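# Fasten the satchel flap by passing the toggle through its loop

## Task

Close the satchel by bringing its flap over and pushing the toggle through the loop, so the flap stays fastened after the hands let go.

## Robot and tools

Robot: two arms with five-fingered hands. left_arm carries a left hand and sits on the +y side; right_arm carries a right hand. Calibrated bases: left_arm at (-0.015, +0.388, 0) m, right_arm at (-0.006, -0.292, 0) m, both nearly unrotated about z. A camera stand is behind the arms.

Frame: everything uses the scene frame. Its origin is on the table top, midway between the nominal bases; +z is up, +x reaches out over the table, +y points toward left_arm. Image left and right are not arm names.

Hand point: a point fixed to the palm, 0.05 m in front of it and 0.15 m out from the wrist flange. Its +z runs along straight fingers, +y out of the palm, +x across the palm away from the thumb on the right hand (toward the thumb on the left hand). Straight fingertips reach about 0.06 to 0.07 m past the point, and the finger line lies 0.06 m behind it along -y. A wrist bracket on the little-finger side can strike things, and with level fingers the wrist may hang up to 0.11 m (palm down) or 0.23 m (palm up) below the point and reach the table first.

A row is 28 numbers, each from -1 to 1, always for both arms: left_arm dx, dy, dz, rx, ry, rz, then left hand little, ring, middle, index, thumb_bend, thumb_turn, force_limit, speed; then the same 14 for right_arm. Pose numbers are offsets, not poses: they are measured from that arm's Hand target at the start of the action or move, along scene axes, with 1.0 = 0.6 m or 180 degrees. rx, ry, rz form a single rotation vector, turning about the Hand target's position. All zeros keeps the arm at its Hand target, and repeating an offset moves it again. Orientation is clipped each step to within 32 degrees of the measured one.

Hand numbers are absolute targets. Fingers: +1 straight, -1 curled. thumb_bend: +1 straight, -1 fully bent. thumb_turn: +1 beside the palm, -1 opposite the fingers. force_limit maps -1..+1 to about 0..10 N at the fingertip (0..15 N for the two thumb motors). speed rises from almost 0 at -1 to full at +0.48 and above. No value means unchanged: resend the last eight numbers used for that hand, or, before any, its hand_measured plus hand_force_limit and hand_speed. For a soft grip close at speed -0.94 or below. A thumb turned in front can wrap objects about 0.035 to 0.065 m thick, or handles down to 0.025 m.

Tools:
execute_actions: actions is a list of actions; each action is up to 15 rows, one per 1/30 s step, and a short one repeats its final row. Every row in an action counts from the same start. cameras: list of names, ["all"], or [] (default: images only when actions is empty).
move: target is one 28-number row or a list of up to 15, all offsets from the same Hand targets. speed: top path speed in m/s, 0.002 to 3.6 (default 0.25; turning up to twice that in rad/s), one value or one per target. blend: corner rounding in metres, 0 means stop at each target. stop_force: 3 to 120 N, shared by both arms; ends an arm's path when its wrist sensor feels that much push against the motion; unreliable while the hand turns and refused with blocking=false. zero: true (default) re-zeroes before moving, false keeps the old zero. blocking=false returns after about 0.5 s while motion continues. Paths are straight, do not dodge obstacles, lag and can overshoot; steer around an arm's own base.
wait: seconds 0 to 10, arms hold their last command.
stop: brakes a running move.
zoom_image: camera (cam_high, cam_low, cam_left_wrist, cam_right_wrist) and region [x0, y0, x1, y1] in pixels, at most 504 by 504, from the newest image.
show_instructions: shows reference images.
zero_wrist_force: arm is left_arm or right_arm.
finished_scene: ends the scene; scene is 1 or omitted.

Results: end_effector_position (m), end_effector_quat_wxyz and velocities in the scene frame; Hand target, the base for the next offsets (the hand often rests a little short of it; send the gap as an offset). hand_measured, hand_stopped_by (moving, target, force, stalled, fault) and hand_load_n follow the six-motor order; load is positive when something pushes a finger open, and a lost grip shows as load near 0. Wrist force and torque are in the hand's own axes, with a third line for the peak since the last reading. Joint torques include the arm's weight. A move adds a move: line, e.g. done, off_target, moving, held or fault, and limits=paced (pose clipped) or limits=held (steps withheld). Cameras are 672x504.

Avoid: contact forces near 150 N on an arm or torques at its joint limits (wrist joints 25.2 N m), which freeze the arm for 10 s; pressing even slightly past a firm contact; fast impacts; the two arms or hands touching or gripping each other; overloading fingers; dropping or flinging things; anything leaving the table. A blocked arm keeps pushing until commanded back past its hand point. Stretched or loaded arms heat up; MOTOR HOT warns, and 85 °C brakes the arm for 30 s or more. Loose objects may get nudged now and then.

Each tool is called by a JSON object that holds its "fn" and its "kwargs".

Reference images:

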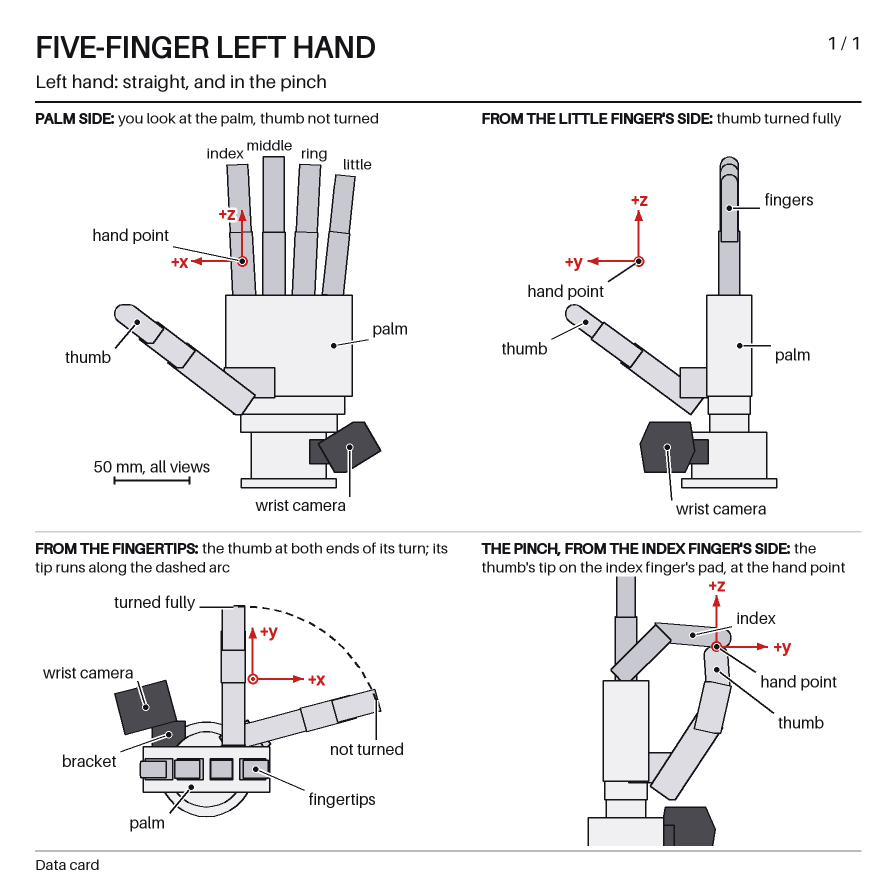

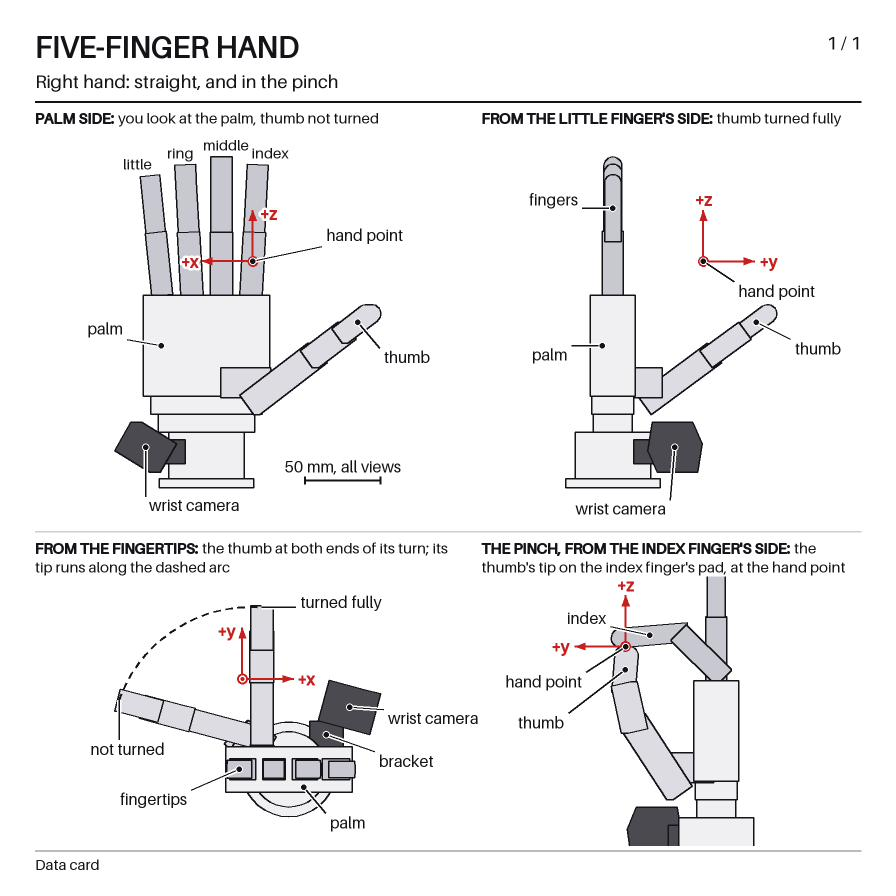

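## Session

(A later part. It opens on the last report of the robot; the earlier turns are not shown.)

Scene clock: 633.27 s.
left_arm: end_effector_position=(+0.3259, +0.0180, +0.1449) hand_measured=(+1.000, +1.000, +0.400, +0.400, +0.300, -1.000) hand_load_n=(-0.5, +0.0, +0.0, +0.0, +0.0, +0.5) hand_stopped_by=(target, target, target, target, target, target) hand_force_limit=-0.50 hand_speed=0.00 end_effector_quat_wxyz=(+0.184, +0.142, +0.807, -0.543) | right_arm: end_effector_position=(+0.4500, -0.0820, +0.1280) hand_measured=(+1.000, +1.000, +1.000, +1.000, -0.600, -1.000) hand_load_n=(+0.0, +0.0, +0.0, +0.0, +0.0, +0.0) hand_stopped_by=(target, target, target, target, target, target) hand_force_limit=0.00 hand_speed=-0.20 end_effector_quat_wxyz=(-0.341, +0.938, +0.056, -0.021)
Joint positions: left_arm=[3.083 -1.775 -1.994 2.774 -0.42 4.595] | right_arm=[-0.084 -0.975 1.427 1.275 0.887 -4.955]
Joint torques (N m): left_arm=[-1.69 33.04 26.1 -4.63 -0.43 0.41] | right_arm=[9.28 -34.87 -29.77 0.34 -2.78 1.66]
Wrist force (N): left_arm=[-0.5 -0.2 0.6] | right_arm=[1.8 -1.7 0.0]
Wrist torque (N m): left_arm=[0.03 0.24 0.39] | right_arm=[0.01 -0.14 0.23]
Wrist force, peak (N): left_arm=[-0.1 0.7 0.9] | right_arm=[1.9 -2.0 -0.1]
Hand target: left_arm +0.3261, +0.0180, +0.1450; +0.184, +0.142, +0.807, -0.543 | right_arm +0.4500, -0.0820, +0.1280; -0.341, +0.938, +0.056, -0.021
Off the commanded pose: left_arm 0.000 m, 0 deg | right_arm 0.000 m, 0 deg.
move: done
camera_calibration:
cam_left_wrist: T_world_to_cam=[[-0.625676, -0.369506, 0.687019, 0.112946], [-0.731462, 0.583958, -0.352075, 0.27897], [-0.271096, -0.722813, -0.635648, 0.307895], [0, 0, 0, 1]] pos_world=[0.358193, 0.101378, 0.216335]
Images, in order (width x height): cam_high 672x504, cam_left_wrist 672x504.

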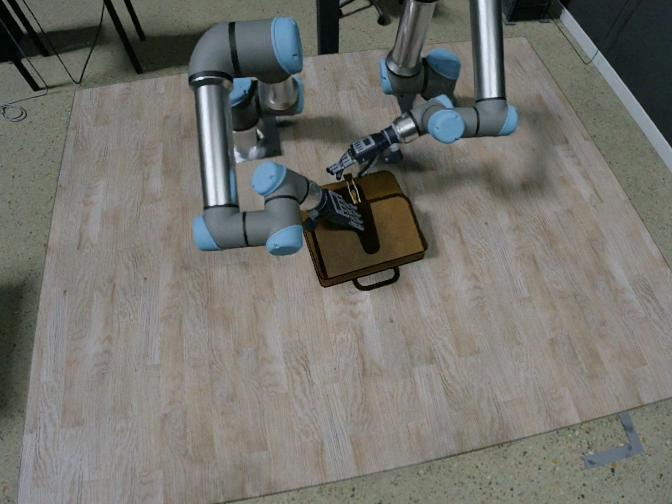

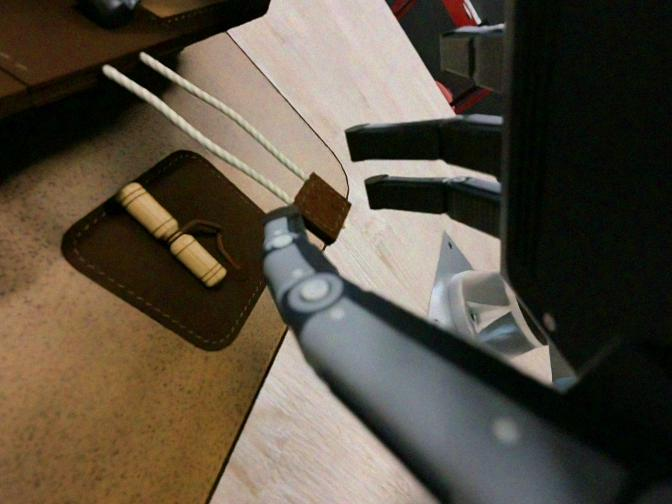

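{"fn": "move", "kwargs": {"target": [[0,-0.005,0, 0,0,0, 1, 1, 0.4, 0.4, 0.3, -1, -0.5, 0, 0,0,0,0,0,0, 1,1,1,1,-0.6,-1,0,-0.2],[0,-0.005,0, 0,0,0, 1, 1, -0.1, -0.1, 0.3, -1, -0.7, -0.8, 0,0,0,0,0,0, 1,1,1,1,-0.6,-1,0,-0.2]], "speed": [0.06,0.05], "cameras": ["cam_left_wrist","cam_high"]}}

{"fn": "zoom_image", "kwargs": {"camera": "cam_left_wrist", "region": [130, 50, 430, 350]}}

Scene clock: 638.33 s.
left_arm: end_effector_position=(+0.3261, +0.0150, +0.1450) hand_measured=(+1.000, +1.000, -0.100, -0.100, +0.300, -1.000) hand_load_n=(+0.0, +0.0, +0.0, +0.5, +0.0, +0.0) hand_stopped_by=(target, target, target, target, target, target) hand_force_limit=-0.70 hand_speed=-0.80 end_effector_quat_wxyz=(+0.184, +0.142, +0.807, -0.543) | right_arm: end_effector_position=(+0.4500, -0.0820, +0.1280) hand_measured=(+1.000, +1.000, +1.000, +1.000, -0.600, -1.000) hand_load_n=(+0.0, +0.0, +0.0, +0.0, +0.0, +0.0) hand_stopped_by=(target, target, target, target, target, target) hand_force_limit=0.00 hand_speed=-0.20 end_effector_quat_wxyz=(-0.341, +0.938, +0.056, -0.021)
Joint positions: left_arm=[3.074 -1.774 -1.991 2.787 -0.425 4.576] | right_arm=[-0.084 -0.975 1.427 1.275 0.887 -4.955]
Joint torques (N m): left_arm=[6.46 28.13 6.31 -3.73 3.85 1.85] | right_arm=[8.74 -35.25 -29.68 0.34 -2.6 1.47]
Wrist force (N): left_arm=[-0.3 0.1 1.2] | right_arm=[1.9 -1.7 -0.1]
Wrist torque (N m): left_arm=[0.07 0.19 0.34] | right_arm=[0.04 -0.14 0.24]
Wrist force, peak (N): left_arm=[-0.5 0.1 1.4] | right_arm=[2.0 -2.1 0.0]
Hand target: left_arm +0.3261, +0.0150, +0.1450; +0.184, +0.142, +0.807, -0.543 | right_arm +0.4500, -0.0820, +0.1280; -0.341, +0.938, +0.056, -0.021
Off the commanded pose: left_arm 0.000 m, 0 deg | right_arm 0.000 m, 0 deg.
move: done
camera_calibration:
cam_left_wrist: T_world_to_cam=[[-0.626027, -0.369432, 0.686739, 0.112046], [-0.731278, 0.58393, -0.352504, 0.280801], [-0.270781, -0.722874, -0.635713, 0.305797], [0, 0, 0, 1]] pos_world=[0.358292, 0.0984778, 0.216437]
Images, in order (width x height): cam_high 672x504, cam_left_wrist 672x504.

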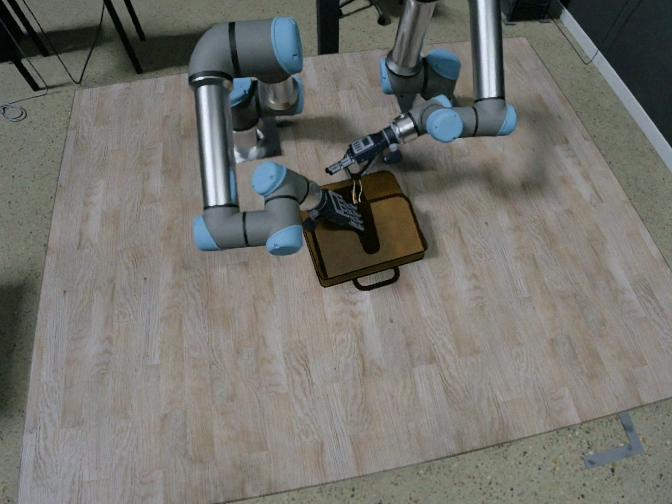

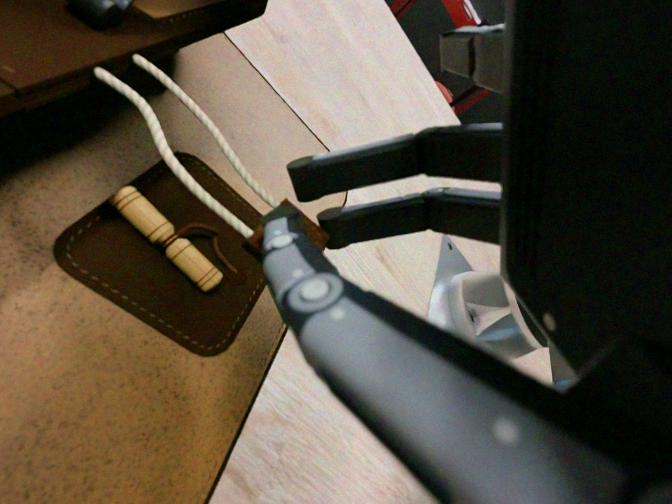

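Scaled by 1.680.

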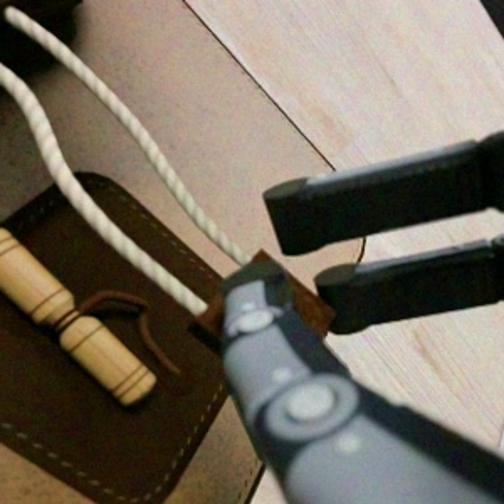

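{"fn": "move", "kwargs": {"target": [[0,-0.0167,0, 0,0,0, 1, 1, -0.1, -0.1, 0.3, -1, -0.7, -0.8, 0,0,0,0,0,0, 1,1,1,1,-0.6,-1,0,-0.2],[-0.013,-0.0167,-0.052, 0,0,0, 1, 1, -0.1, -0.1, 0.3, -1, -0.7, -0.8, -0.0116,0,-0.0299,0,0,0, 1,1,1,1,-0.6,-1,0,-0.2]], "speed": [0.04,0.03], "cameras": ["cam_left_wrist","cam_high"]}}

{"fn": "zoom_image", "kwargs": {"camera": "cam_left_wrist", "region": [80, 50, 380, 350]}}

{"fn": "zoom_image", "kwargs": {"camera": "cam_high", "region": [320, 140, 400, 220]}}

Scene clock: 644.40 s.
left_arm: end_effector_position=(+0.3182, +0.0050, +0.1136) hand_measured=(+1.000, +1.000, -0.100, -0.100, +0.300, -1.000) hand_load_n=(+0.0, +0.0, +0.0, +0.5, -0.5, +0.0) hand_stopped_by=(target, target, target, target, target, target) hand_force_limit=-0.70 hand_speed=-0.80 end_effector_quat_wxyz=(+0.184, +0.142, +0.807, -0.543) end_effector_velocity=(+0.000, +0.000, +0.001) end_effector_angular_velocity=(+0.000, +0.003, +0.000) | right_arm: end_effector_position=(+0.4429, -0.0820, +0.1099) hand_measured=(+1.000, +1.000, +1.000, +1.000, -0.600, -1.000) hand_load_n=(+0.0, +0.0, +0.0, +0.0, +0.0, +0.0) hand_stopped_by=(target, target, target, target, target, target) hand_force_limit=0.00 hand_speed=-0.20 end_effector_quat_wxyz=(-0.341, +0.938, +0.056, -0.021)
Joint positions: left_arm=[3.04 -1.805 -2.037 2.923 -0.444 4.511] | right_arm=[-0.085 -0.97 1.471 1.227 0.887 -4.956]
Joint velocities: left_arm=[0 0.001 0.002 -0.005 0.001 0] | right_arm=[within noise]
Joint torques (N m): left_arm=[-8.15 32.95 25.67 -3.55 -1.14 -1.43] | right_arm=[-7.37 -39.94 -27.21 4.55 1.14 -1.31]
Wrist force (N): left_arm=[-0.5 0.3 0.9] | right_arm=[2.7 -1.6 -0.5]
Wrist torque (N m): left_arm=[0.10 0.22 0.36] | right_arm=[0.02 -0.08 0.28]
Wrist force, peak (N): left_arm=[-0.6 0.1 1.4] | right_arm=[3.0 -1.3 -0.6]
Hand target: left_arm +0.3183, +0.0050, +0.1138; +0.184, +0.142, +0.807, -0.543 | right_arm +0.4430, -0.0820, +0.1101; -0.341, +0.938, +0.056, -0.021
Off the commanded pose: left_arm 0.000 m, 0 deg | right_arm 0.000 m, 0 deg.
move: done
camera_calibration:
cam_left_wrist: T_world_to_cam=[[-0.625857, -0.369484, 0.686865, 0.124892], [-0.731347, 0.584004, -0.352236, 0.269764], [-0.270986, -0.722787, -0.635725, 0.276533], [0, 0, 0, 1]] pos_world=[0.350392, 0.0884775, 0.185036]
Images, in order (width x height): cam_high 672x504, cam_left_wrist 672x504.

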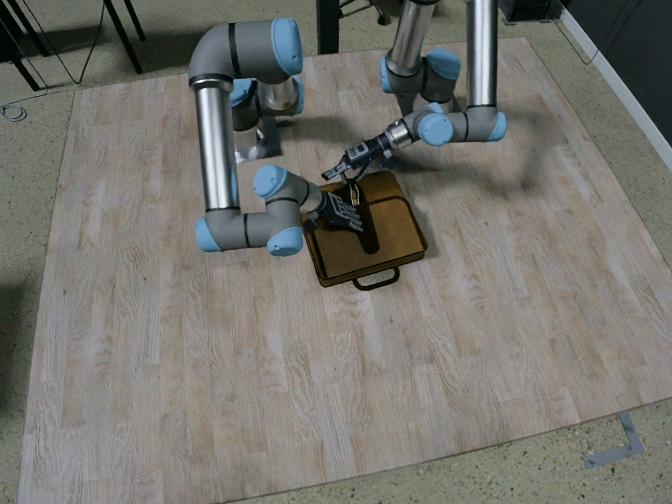

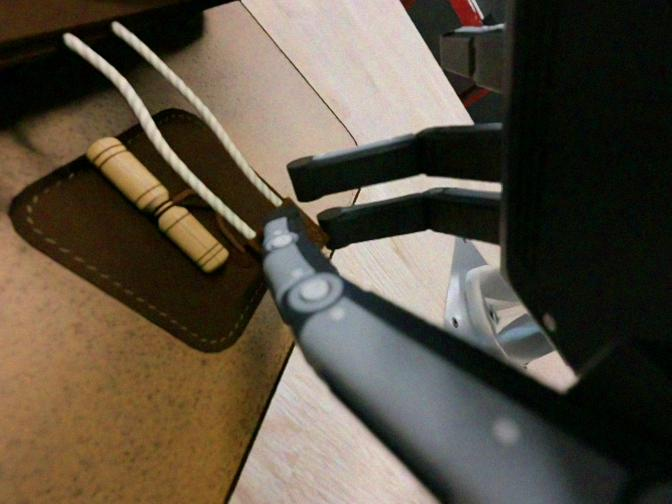

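Scaled by 1.680.

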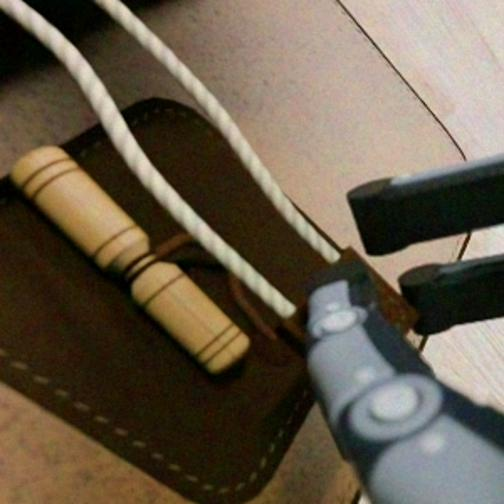

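Scaled by 6.300.

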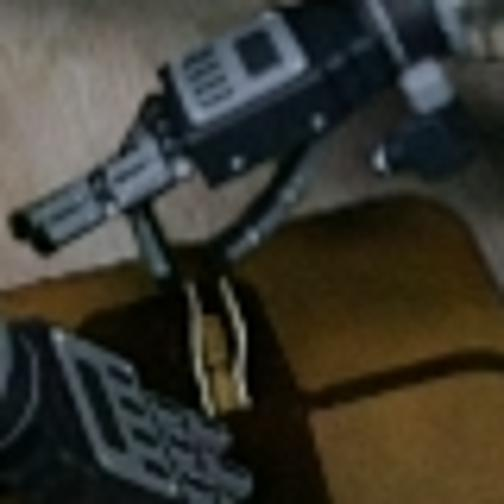

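{"fn": "move", "kwargs": {"target": [[-0.0117,0,-0.05, 0,0,0, 1, 1, -0.1, -0.1, 0.3, -1, -0.7, -0.8, -0.0115,0,-0.03,0,0,0, 1,1,1,1,-0.6,-1,0,-0.2]], "speed": [0.02], "stop_force": 5, "cameras": ["cam_left_wrist","cam_high"]}}

{"fn": "zoom_image", "kwargs": {"camera": "cam_left_wrist", "region": [80, 50, 380, 350]}}

{"fn": "zoom_image", "kwargs": {"camera": "cam_high", "region": [320, 140, 400, 220]}}

Scene clock: 649.20 s.
left_arm: end_effector_position=(+0.3112, +0.0050, +0.0838) hand_measured=(+1.000, +1.000, -0.100, -0.100, +0.300, -1.000) hand_load_n=(-0.5, +0.0, +0.0, +0.0, +0.0, +0.0) hand_stopped_by=(target, target, target, target, target, target) hand_force_limit=-0.70 hand_speed=-0.80 end_effector_quat_wxyz=(+0.184, +0.142, +0.807, -0.543) | right_arm: end_effector_position=(+0.4361, -0.0820, +0.0921) hand_measured=(+1.000, +1.000, +1.000, +1.000, -0.600, -1.000) hand_load_n=(+0.0, +0.0, +0.5, +0.0, +0.0, +0.0) hand_stopped_by=(target, target, target, target, target, target) hand_force_limit=0.00 hand_speed=-0.20 end_effector_quat_wxyz=(-0.341, +0.938, +0.056, -0.021)
Joint positions: left_arm=[3.037 -1.845 -2.084 3.015 -0.446 4.505] | right_arm=[-0.086 -0.963 1.512 1.18 0.888 -4.957]
Joint torques (N m): left_arm=[-5.77 34.01 23.78 -4.03 -0.68 -0.01] | right_arm=[-5.52 -45.43 -29.45 4.77 1.19 -0.5]
Wrist force (N): left_arm=[-0.3 -0.1 0.9] | right_arm=[2.8 -2.2 -0.9]
Wrist torque (N m): left_arm=[0.06 0.23 0.41] | right_arm=[0.09 -0.06 0.27]
Wrist force, peak (N): left_arm=[-0.6 0.4 1.0] | right_arm=[3.3 -2.3 -1.1]
Hand target: left_arm +0.3112, +0.0050, +0.0838; +0.184, +0.142, +0.807, -0.543 | right_arm +0.4361, -0.0820, +0.0921; -0.341, +0.938, +0.056, -0.021
Off the commanded pose: left_arm 0.000 m, 0 deg | right_arm 0.000 m, 0 deg.
move: done
camera_calibration:
cam_left_wrist: T_world_to_cam=[[-0.625971, -0.369453, 0.686779, 0.141054], [-0.731285, 0.584, -0.352373, 0.254279], [-0.270893, -0.722806, -0.635742, 0.25562], [0, 0, 0, 1]] pos_world=[0.343492, 0.0883775, 0.155236]
Images, in order (width x height): cam_high 672x504, cam_left_wrist 672x504.

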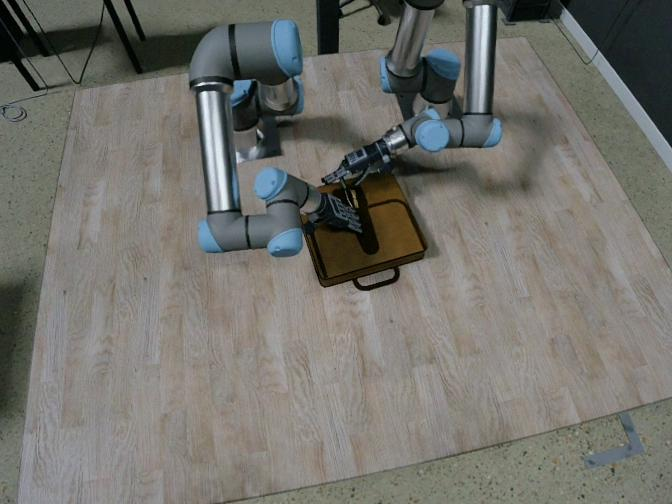

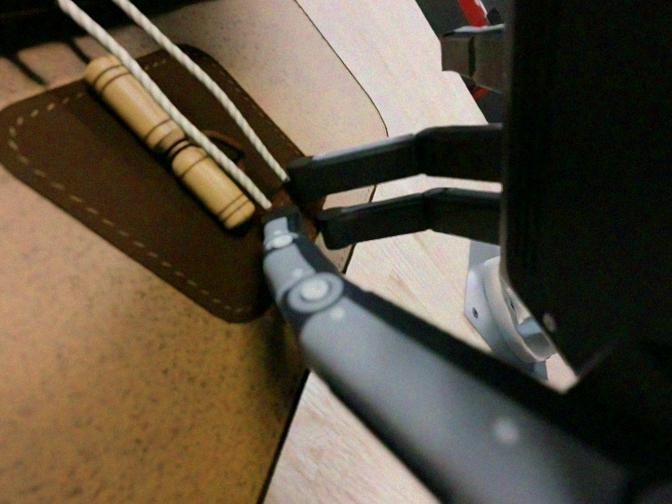

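Scaled by 1.680.

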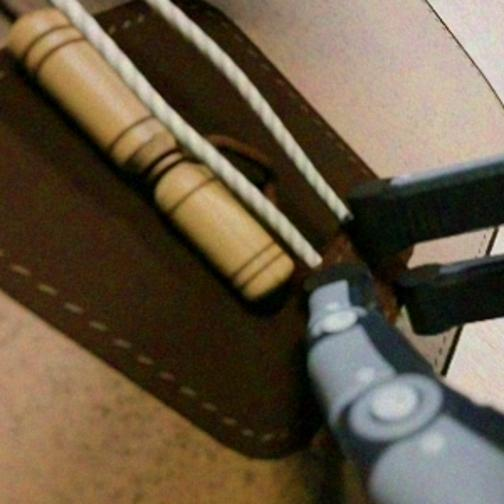

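Scaled by 6.300.

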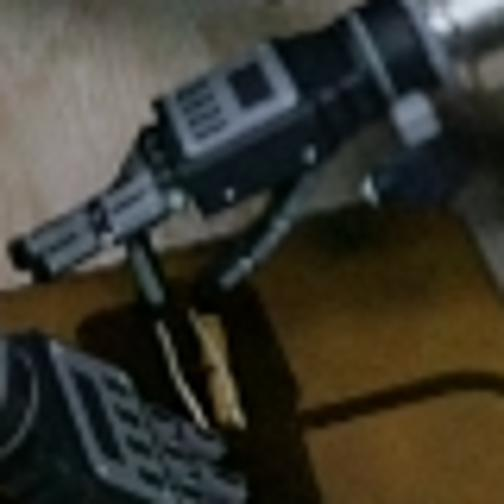

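{"fn": "move", "kwargs": {"target": [[0.006,0,0.045, 0,0,0, 1, 1, -0.1, -0.1, 0.3, -1, -0.7, -0.8, 0.0115,0,0.03,0,0,0, 1,1,1,1,-0.6,-1,0,-0.2],[0.006,0.025,0.045, 0,0,0, 1, 1, -0.1, -0.1, 0.3, -1, -0.7, -0.8, 0.0115,0,0.03,0,0,0, 1,1,1,1,-0.6,-1,0,-0.2]], "speed": [0.03,0.03], "cameras": ["cam_left_wrist","cam_high"]}}

{"fn": "zoom_image", "kwargs": {"camera": "cam_left_wrist", "region": [80, 50, 380, 350]}}

{"fn": "zoom_image", "kwargs": {"camera": "cam_high", "region": [320, 140, 400, 220]}}

Scene clock: 658.27 s.
left_arm: end_effector_position=(+0.3147, +0.0200, +0.1108) hand_measured=(+1.000, +1.000, -0.100, -0.100, +0.300, -1.000) hand_load_n=(+0.0, +0.0, +0.0, +0.0, +0.0, +0.0) hand_stopped_by=(target, target, target, target, target, target) hand_force_limit=-0.70 hand_speed=-0.80 end_effector_quat_wxyz=(+0.184, +0.142, +0.807, -0.544) | right_arm: end_effector_position=(+0.4430, -0.0820, +0.1101) hand_measured=(+1.000, +1.000, +1.000, +1.000, -0.600, -1.000) hand_load_n=(+0.0, +0.0, +0.0, +0.0, +0.0, +0.0) hand_stopped_by=(target, target, target, target, target, target) hand_force_limit=0.00 hand_speed=-0.20 end_effector_quat_wxyz=(-0.341, +0.938, +0.056, -0.021)
Joint positions: left_arm=[3.087 -1.809 -2.064 2.871 -0.418 4.601] | right_arm=[-0.085 -0.97 1.47 1.227 0.887 -4.956]
Joint torques (N m): left_arm=[-8.36 19.47 23.11 0.54 -1.19 -1.8] | right_arm=[7.88 -34.09 -1.95 -0.62 -2.18 0.66]
Wrist force (N): left_arm=[-0.4 0.2 1.0] | right_arm=[0.6 -2.4 -0.5]
Wrist torque (N m): left_arm=[0.11 0.24 0.39] | right_arm=[0.07 -0.23 0.02]
Wrist force, peak (N): left_arm=[-0.5 0.3 1.1] | right_arm=[2.8 -2.5 -1.0]
Hand target: left_arm +0.3148, +0.0200, +0.1108; +0.184, +0.142, +0.807, -0.543 | right_arm +0.4430, -0.0820, +0.1101; -0.341, +0.938, +0.056, -0.021
Off the commanded pose: left_arm 0.000 m, 0 deg | right_arm 0.000 m, 0 deg.
move: done
camera_calibration:
cam_left_wrist: T_world_to_cam=[[-0.625651, -0.369268, 0.687169, 0.130082], [-0.73145, 0.5839, -0.352194, 0.257569], [-0.271184, -0.722981, -0.63542, 0.284707], [0, 0, 0, 1]] pos_world=[0.346993, 0.103478, 0.182235]
Images, in order (width x height): cam_high 672x504, cam_left_wrist 672x504.

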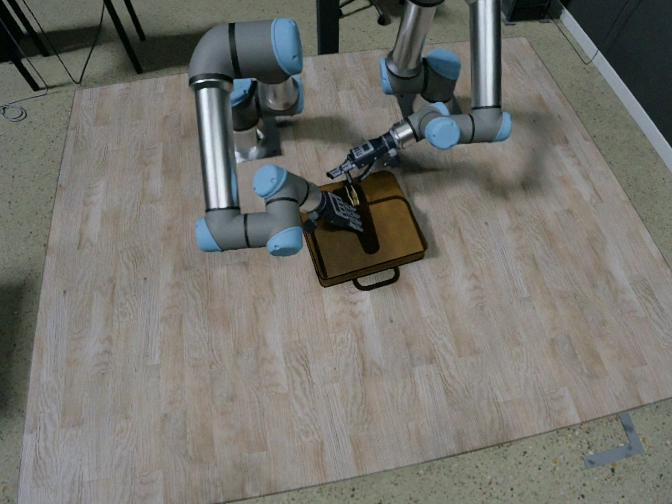

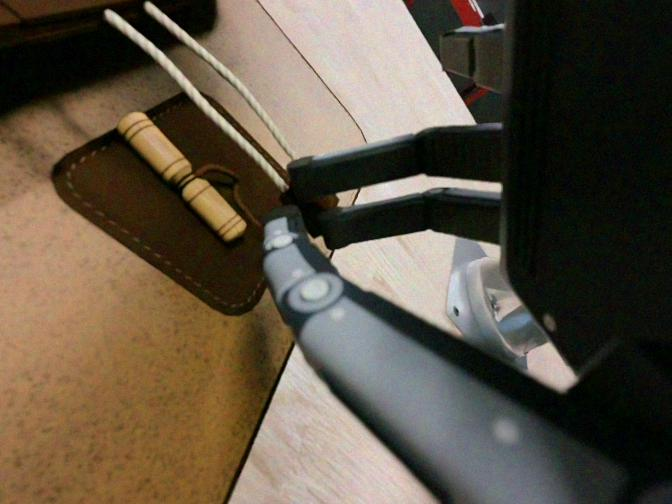

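Scaled by 1.680.

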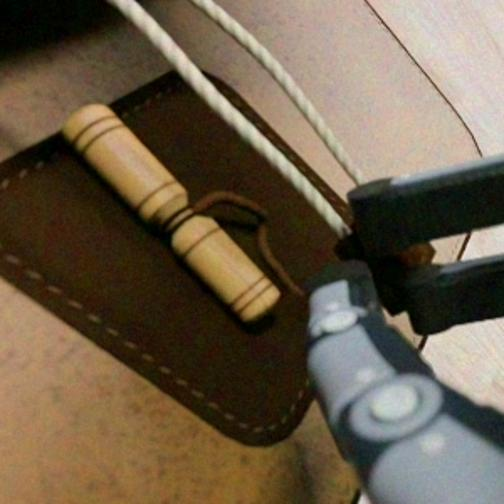

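Scaled by 6.300.

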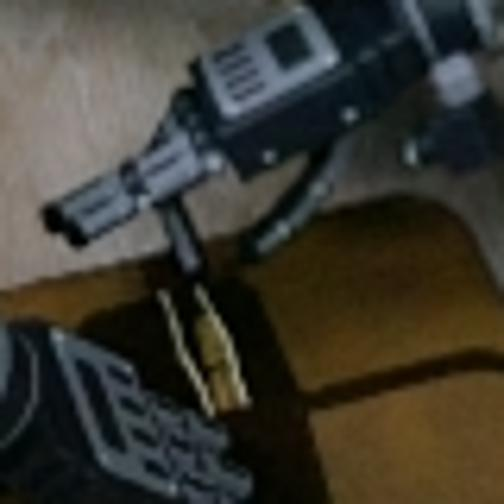

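{"fn": "move", "kwargs": {"target": [[0,0.0,0.06, 0,0,0, 1, 1, 0.25, 0.25, 0.3, -1, -0.7, -0.2, 0,0,0,0,0,0, 1,1,1,1,-0.6,-1,0,-0.2],[0.0058,-0.01,0.03, 0,0,0, 1, 1, 0.25, 0.25, 0.3, -1, -0.7, -0.2, 0,0,0,0,0,0, 1,1,1,1,-0.6,-1,0,-0.2]], "speed": [0.06,0.06], "cameras": ["cam_left_wrist","cam_high"]}}

{"fn": "zoom_image", "kwargs": {"camera": "cam_left_wrist", "region": [80, 50, 380, 350]}}

{"fn": "zoom_image", "kwargs": {"camera": "cam_high", "region": [320, 140, 400, 220]}}

Scene clock: 672.33 s.
left_arm: end_effector_position=(+0.3182, +0.0140, +0.1287) hand_measured=(+1.000, +1.000, +0.250, +0.250, +0.300, -1.000) hand_load_n=(+0.0, +0.0, +0.0, +0.0, +0.0, +0.0) hand_stopped_by=(target, target, target, target, target, target) hand_force_limit=-0.70 hand_speed=-0.20 end_effector_quat_wxyz=(+0.184, +0.142, +0.807, -0.543) | right_arm: end_effector_position=(+0.4430, -0.0820, +0.1101) hand_measured=(+1.000, +1.000, +1.000, +1.000, -0.600, -1.000) hand_load_n=(+0.0, +0.0, +0.0, +0.5, +0.0, +0.0) hand_stopped_by=(target, target, target, target, target, target) hand_force_limit=0.00 hand_speed=-0.20 end_effector_quat_wxyz=(-0.341, +0.938, +0.056, -0.021)
Joint positions: left_arm=[3.068 -1.783 -2.029 2.844 -0.428 4.565] | right_arm=[-0.085 -0.97 1.47 1.227 0.887 -4.956]
Joint torques (N m): left_arm=[6.19 33.15 13.61 -4.21 2.44 1.71] | right_arm=[-2.49 -35.12 -2.72 0.1 0.17 -0.98]
Wrist force (N): left_arm=[-0.3 0.2 1.0] | right_arm=[0.5 -2.3 -0.4]
Wrist torque (N m): left_arm=[0.08 0.21 0.26] | right_arm=[0.08 -0.21 0.01]
Wrist force, peak (N): left_arm=[-0.3 0.7 1.3] | right_arm=[0.6 -2.7 -0.3]
Hand target: left_arm +0.3183, +0.0140, +0.1288; +0.184, +0.142, +0.807, -0.543 | right_arm +0.4430, -0.0820, +0.1101; -0.341, +0.938, +0.056, -0.021
Off the commanded pose: left_arm 0.000 m, 0 deg | right_arm 0.000 m, 0 deg.
move: done
camera_calibration:
cam_left_wrist: T_world_to_cam=[[-0.625786, -0.369641, 0.686846, 0.117866], [-0.731408, 0.584021, -0.352083, 0.269947], [-0.270989, -0.722693, -0.63583, 0.292605], [0, 0, 0, 1]] pos_world=[0.350492, 0.0973774, 0.200135]
Images, in order (width x height): cam_high 672x504, cam_left_wrist 672x504.

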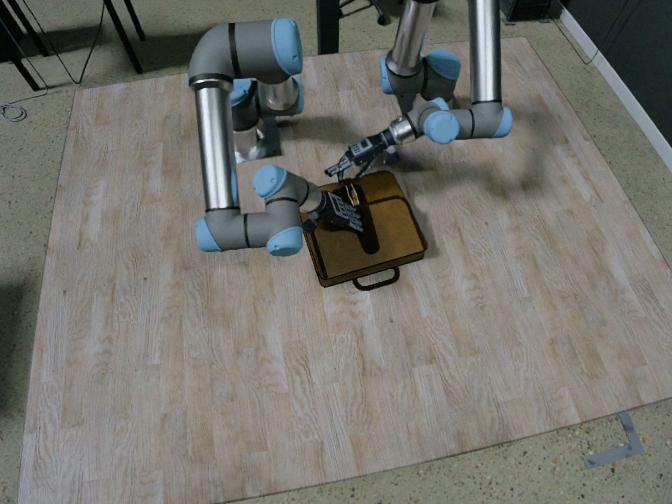

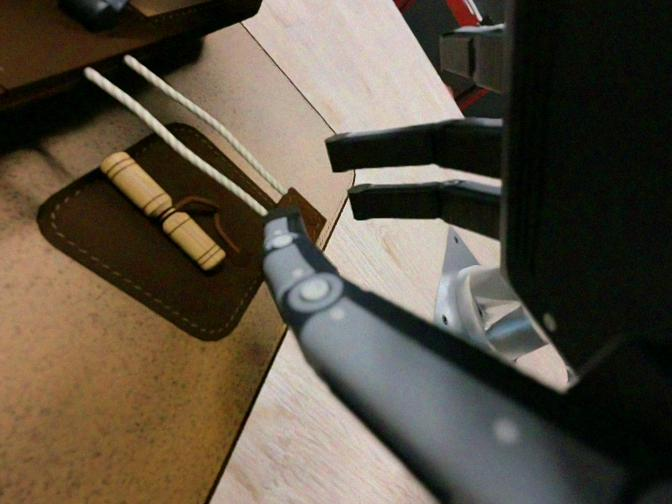

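Scaled by 1.680.

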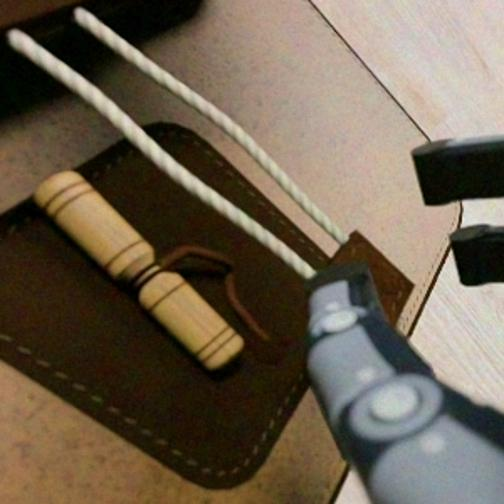

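Scaled by 6.300.

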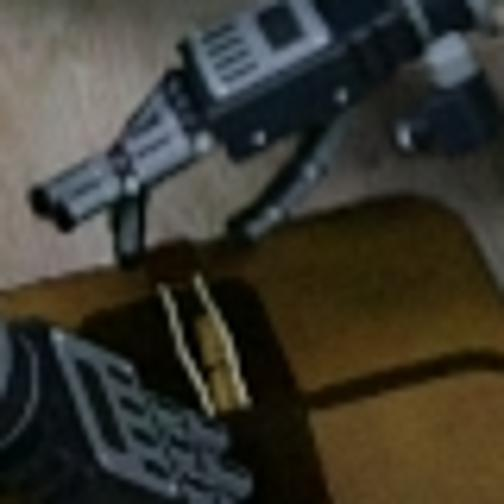

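{"fn": "move", "kwargs": {"target": [[0,0,-0.036, 0,0,0, 1, 1, 0.25, 0.25, 0.3, -1, -0.7, -0.2, 0,0,0,0,0,0, 1,1,1,1,-0.6,-1,0,-0.2],[0,0,-0.036, 0,0,0, 1, 1, 0.0, 0.0, 0.3, -1, -0.7, -0.8, 0,0,0,0,0,0, 1,1,1,1,-0.6,-1,0,-0.2]], "speed": [0.06,0.06], "cameras": ["cam_left_wrist","cam_high"]}}

{"fn": "zoom_image", "kwargs": {"camera": "cam_left_wrist", "region": [80, 50, 380, 350]}}

{"fn": "zoom_image", "kwargs": {"camera": "cam_high", "region": [320, 140, 400, 220]}}

Scene clock: 677.50 s.
left_arm: end_effector_position=(+0.3183, +0.0140, +0.1072) hand_measured=(+1.000, +1.000, +0.030, +0.048, +0.300, -1.000) hand_load_n=(+0.0, +0.0, +3.5, +0.0, +3.5, +0.5) hand_stopped_by=(target, target, force, force, target, target) hand_force_limit=-0.70 hand_speed=-0.80 end_effector_quat_wxyz=(+0.184, +0.142, +0.807, -0.543) | right_arm: end_effector_position=(+0.4430, -0.0820, +0.1101) hand_measured=(+1.000, +1.000, +1.000, +1.000, -0.600, -1.000) hand_load_n=(+0.0, +0.0, +0.0, +0.5, +0.0, +0.0) hand_stopped_by=(target, target, target, target, target, target) hand_force_limit=0.00 hand_speed=-0.20 end_effector_quat_wxyz=(-0.341, +0.938, +0.056, -0.021)
Joint positions: left_arm=[3.069 -1.82 -2.052 2.904 -0.428 4.565] | right_arm=[-0.085 -0.97 1.47 1.227 0.887 -4.956]
Joint torques (N m): left_arm=[-8.86 33.39 24.34 -3.88 1.56 -1.22] | right_arm=[-5.25 -34.17 -2.64 0.98 1.15 -0.74]
Wrist force (N): left_arm=[-0.3 0.2 0.9] | right_arm=[0.6 -2.6 -0.3]
Wrist torque (N m): left_arm=[0.10 0.21 0.30] | right_arm=[0.04 -0.24 0.02]
Wrist force, peak (N): left_arm=[-0.6 0.2 1.2] | right_arm=[1.0 -2.6 -0.4]
Hand target: left_arm +0.3183, +0.0140, +0.1072; +0.184, +0.142, +0.807, -0.543 | right_arm +0.4430, -0.0820, +0.1101; -0.341, +0.938, +0.056, -0.021
Off the commanded pose: left_arm 0.000 m, 0 deg | right_arm 0.000 m, 0 deg.
move: done
camera_calibration:
cam_left_wrist: T_world_to_cam=[[-0.626011, -0.369386, 0.686778, 0.132735], [-0.731258, 0.583983, -0.352457, 0.262337], [-0.270874, -0.722854, -0.635696, 0.27896], [0, 0, 0, 1]] pos_world=[0.350492, 0.0974776, 0.178636]
Images, in order (width x height): cam_high 672x504, cam_left_wrist 672x504.

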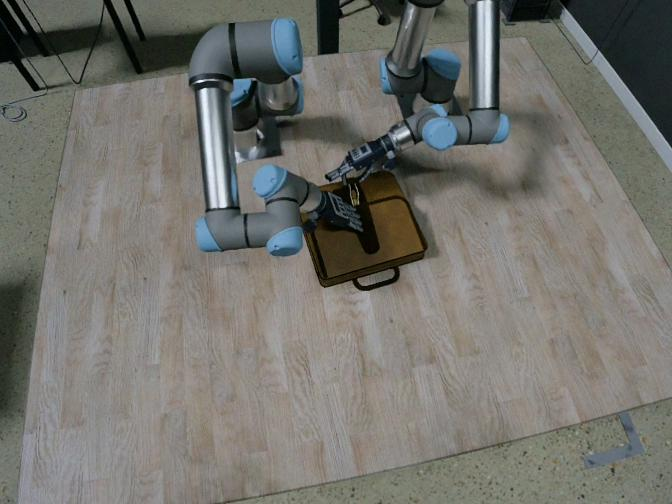

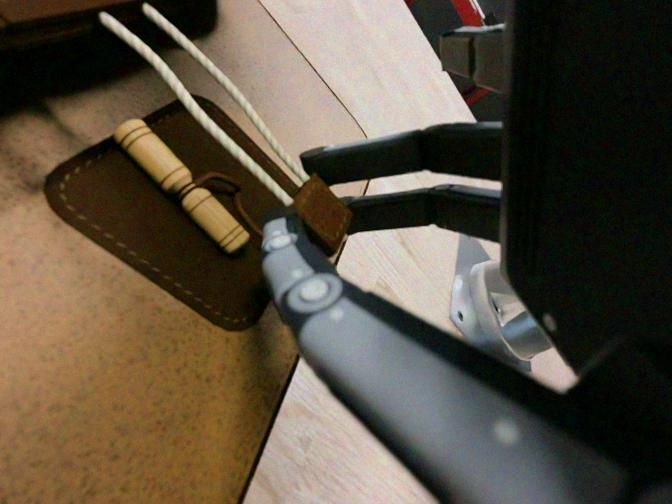

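Scaled by 1.680.

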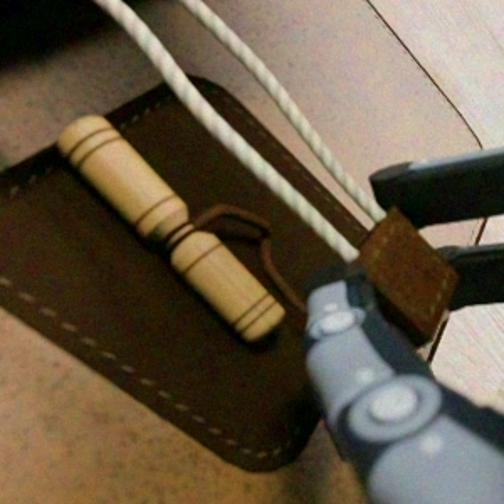

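Scaled by 6.300.

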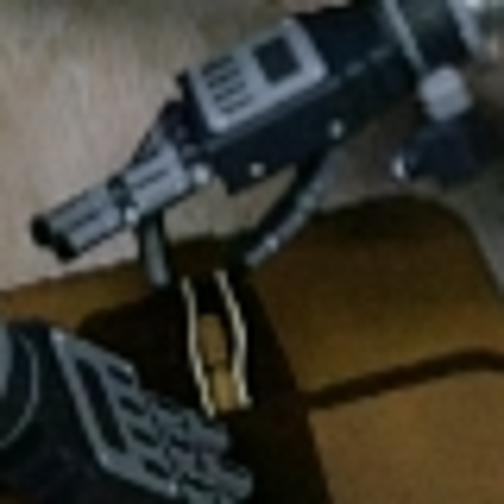

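{"fn": "move", "kwargs": {"target": [[-0.01,0.0077,-0.03, 0,0,0, 1, 1, 0.0, 0.0, 0.3, -1, -0.7, -0.8, -0.0115,0,-0.03,0,0,0, 1,1,1,1,-0.6,-1,0,-0.2]], "speed": [0.03], "cameras": ["cam_left_wrist","cam_high"]}}

{"fn": "zoom_image", "kwargs": {"camera": "cam_left_wrist", "region": [80, 50, 380, 350]}}

{"fn": "zoom_image", "kwargs": {"camera": "cam_high", "region": [320, 140, 400, 220]}}

Scene clock: 683.37 s.
left_arm: end_effector_position=(+0.3123, +0.0187, +0.0890) hand_measured=(+1.000, +1.000, +0.030, +0.048, +0.300, -1.000) hand_load_n=(+0.0, +0.0, +4.0, +0.0, +4.0, -1.0) hand_stopped_by=(target, target, force, force, target, target) hand_force_limit=-0.70 hand_speed=-0.80 end_effector_quat_wxyz=(+0.184, +0.142, +0.807, -0.543) | right_arm: end_effector_position=(+0.4360, -0.0820, +0.0919) hand_measured=(+1.000, +1.000, +1.000, +1.000, -0.600, -1.000) hand_load_n=(+0.0, +0.0, +0.5, +0.0, +0.0, +0.0) hand_stopped_by=(target, target, target, target, target, target) hand_force_limit=0.00 hand_speed=-0.20 end_effector_quat_wxyz=(-0.341, +0.938, +0.056, -0.021) end_effector_velocity=(+0.000, +0.000, +0.001) end_effector_angular_velocity=(+0.000, +0.004, +0.000)
Joint positions: left_arm=[3.082 -1.844 -2.09 2.942 -0.421 4.591] | right_arm=[-0.086 -0.963 1.512 1.179 0.888 -4.957]
Joint velocities: left_arm=[within noise] | right_arm=[0 0.001 -0.003 0.006 0 0]
Joint torques (N m): left_arm=[-7.43 32.1 23.47 -4.25 3.35 -1.44] | right_arm=[-6.79 -44.79 -29.64 4.9 1.63 -1.11]
Motor temperatures (°C): left_arm=[27 27 34 28 36 34] | right_arm=[26 28 24 30 31 33]
Wrist force (N): left_arm=[-2.5 2.1 2.0] | right_arm=[3.1 -3.0 -1.1]
Wrist torque (N m): left_arm=[0.15 0.19 0.27] | right_arm=[0.14 0.01 0.27]
Wrist force, peak (N): left_arm=[-3.4 2.5 2.2] | right_arm=[3.5 -2.6 -1.1]
Hand target: left_arm +0.3123, +0.0186, +0.0892; +0.184, +0.142, +0.807, -0.543 | right_arm +0.4361, -0.0820, +0.0921; -0.341, +0.938, +0.056, -0.021
Off the commanded pose: left_arm 0.000 m, 0 deg | right_arm 0.000 m, 0 deg.
move: done
camera_calibration:
cam_left_wrist: T_world_to_cam=[[-0.626027, -0.369432, 0.686739, 0.143194], [-0.731278, 0.58393, -0.352504, 0.248867], [-0.270781, -0.722874, -0.635713, 0.269063], [0, 0, 0, 1]] pos_world=[0.344492, 0.102078, 0.160437]
Images, in order (width x height): cam_high 672x504, cam_left_wrist 672x504.

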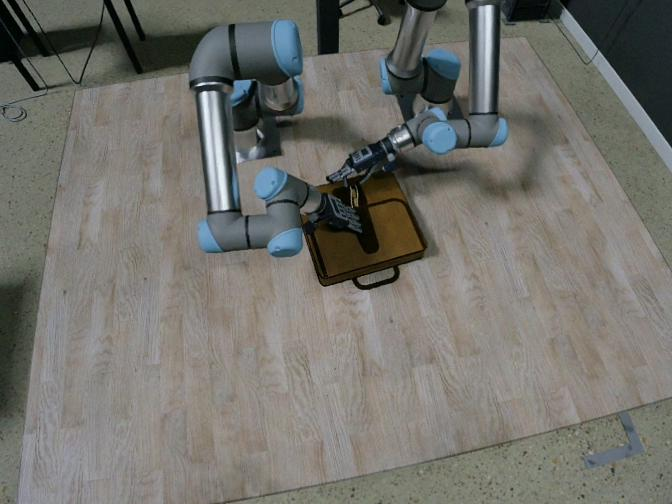

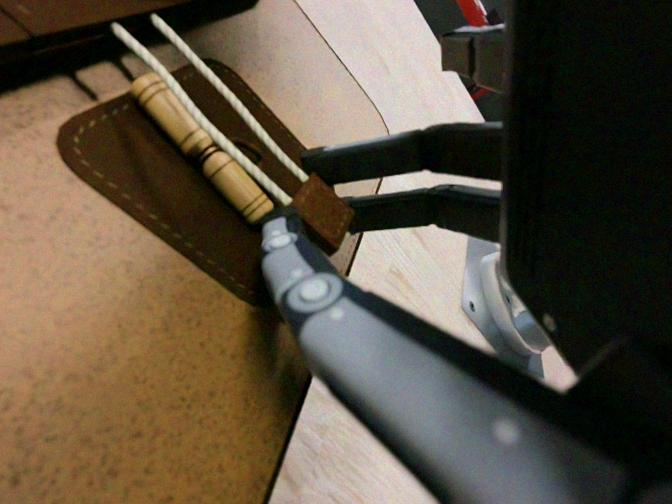

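Scaled by 1.680.

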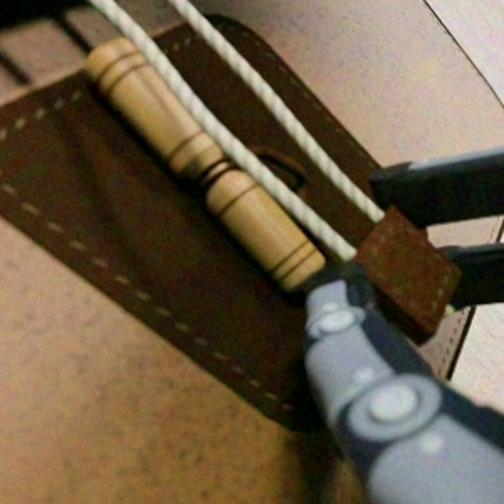

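Scaled by 6.300.

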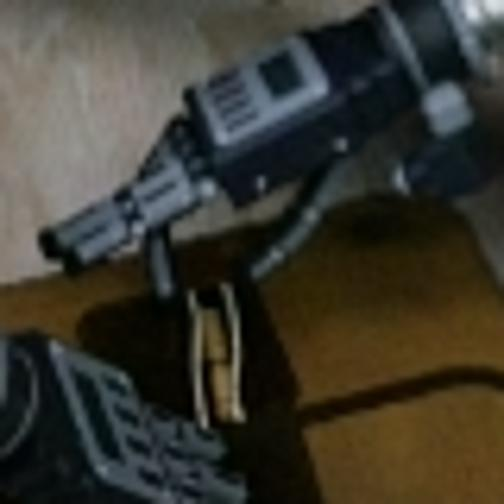

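{"fn": "move", "kwargs": {"target": [[-0.0067,0.0,-0.02, 0,0,0, 1, 1, 0.0, 0.0, 0.3, -1, -0.7, -0.8, -0.0025,0,-0.021,0,0,0, 1,1,1,1,-0.6,-1,0,-0.2]], "speed": [0.02], "stop_force": 5, "cameras": ["cam_left_wrist","cam_high"]}}

{"fn": "zoom_image", "kwargs": {"camera": "cam_left_wrist", "region": [80, 50, 380, 350]}}

{"fn": "zoom_image", "kwargs": {"camera": "cam_high", "region": [320, 140, 400, 220]}}

Scene clock: 688.43 s.
left_arm: end_effector_position=(+0.3083, +0.0186, +0.0772) hand_measured=(+1.000, +1.000, +0.030, +0.048, +0.300, -1.000) hand_load_n=(-0.5, +0.0, +3.5, +0.0, +4.0, -1.5) hand_stopped_by=(target, target, force, force, target, target) hand_force_limit=-0.70 hand_speed=-0.80 end_effector_quat_wxyz=(+0.184, +0.142, +0.807, -0.543) | right_arm: end_effector_position=(+0.4355, -0.0819, +0.0873) hand_measured=(+1.000, +1.000, +1.000, +1.000, -0.600, -1.000) hand_load_n=(+0.0, -0.5, +0.5, +0.0, +0.0, +0.0) hand_stopped_by=(target, target, target, target, target, target) hand_force_limit=0.00 hand_speed=-0.20 end_effector_quat_wxyz=(-0.341, +0.938, +0.056, -0.021)
Joint positions: left_arm=[3.08 -1.859 -2.111 2.98 -0.421 4.588] | right_arm=[-0.086 -0.958 1.518 1.169 0.888 -4.957]
Joint torques (N m): left_arm=[-6.72 34.23 20.1 -5.02 -0.32 -0.26] | right_arm=[-2.11 -46.04 -29.22 0.16 1.15 1.2]
Wrist force (N): left_arm=[-3.9 2.2 2.4] | right_arm=[1.8 -4.9 -4.4]
Wrist torque (N m): left_arm=[0.10 0.17 0.39] | right_arm=[0.41 -0.03 0.15]
Wrist force, peak (N): left_arm=[-4.1 3.4 2.7] | right_arm=[2.8 -5.8 -6.3]
Hand target: left_arm +0.3083, +0.0186, +0.0772; +0.184, +0.142, +0.807, -0.543 | right_arm +0.4355, -0.0819, +0.0873; -0.341, +0.938, +0.056, -0.021 (not the last commanded pose)
Off the commanded pose: left_arm 0.000 m, 0 deg | right_arm 0.008 m, 0 deg.
move: contact (right_arm)
camera_calibration:
cam_left_wrist: T_world_to_cam=[[-0.625971, -0.369453, 0.686779, 0.148771], [-0.731285, 0.584, -0.352373, 0.241759], [-0.270893, -0.722806, -0.635742, 0.260514], [0, 0, 0, 1]] pos_world=[0.340492, 0.102077, 0.148636]
Images, in order (width x height): cam_high 672x504, cam_left_wrist 672x504.

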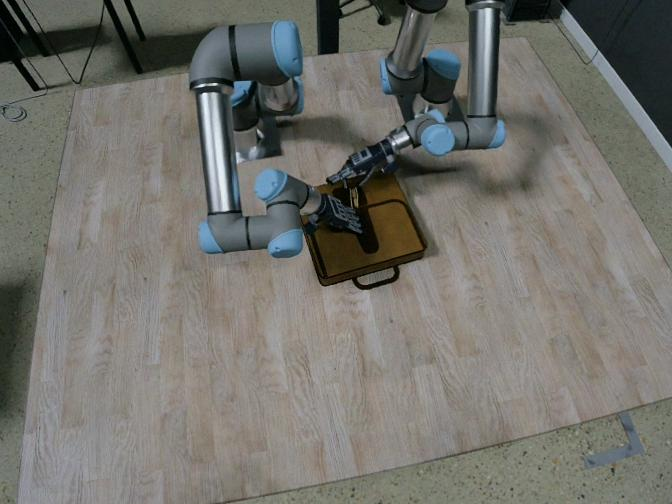

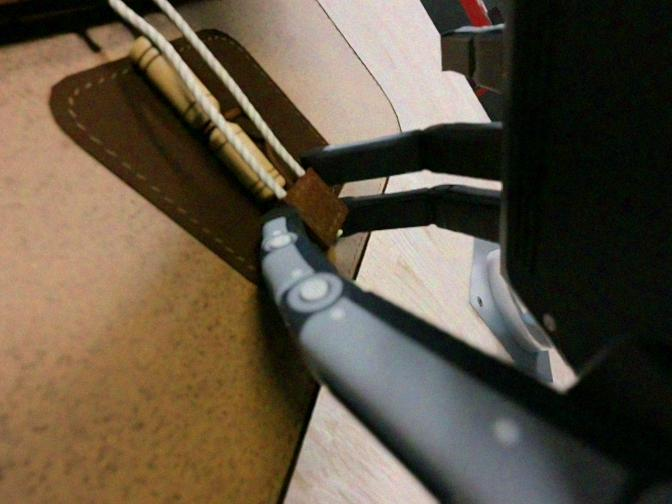

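Scaled by 1.680.

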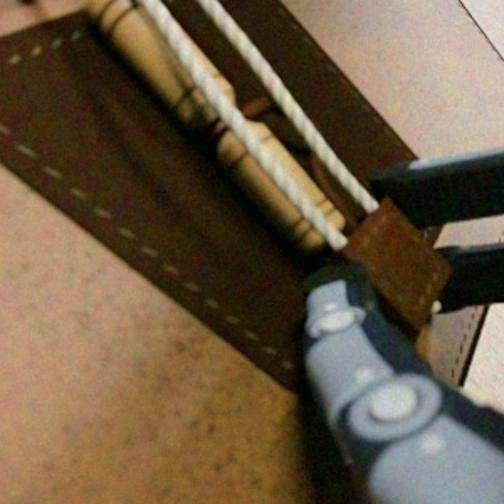

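Scaled by 6.300.

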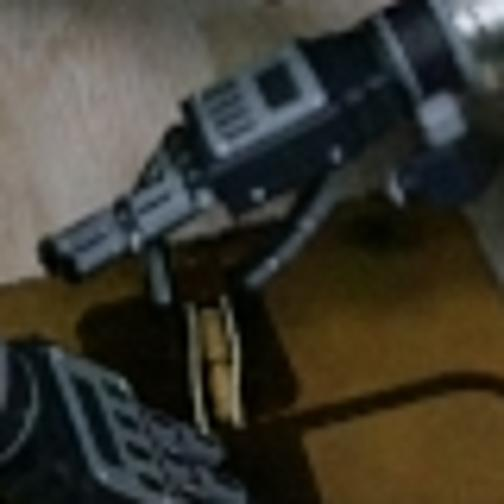

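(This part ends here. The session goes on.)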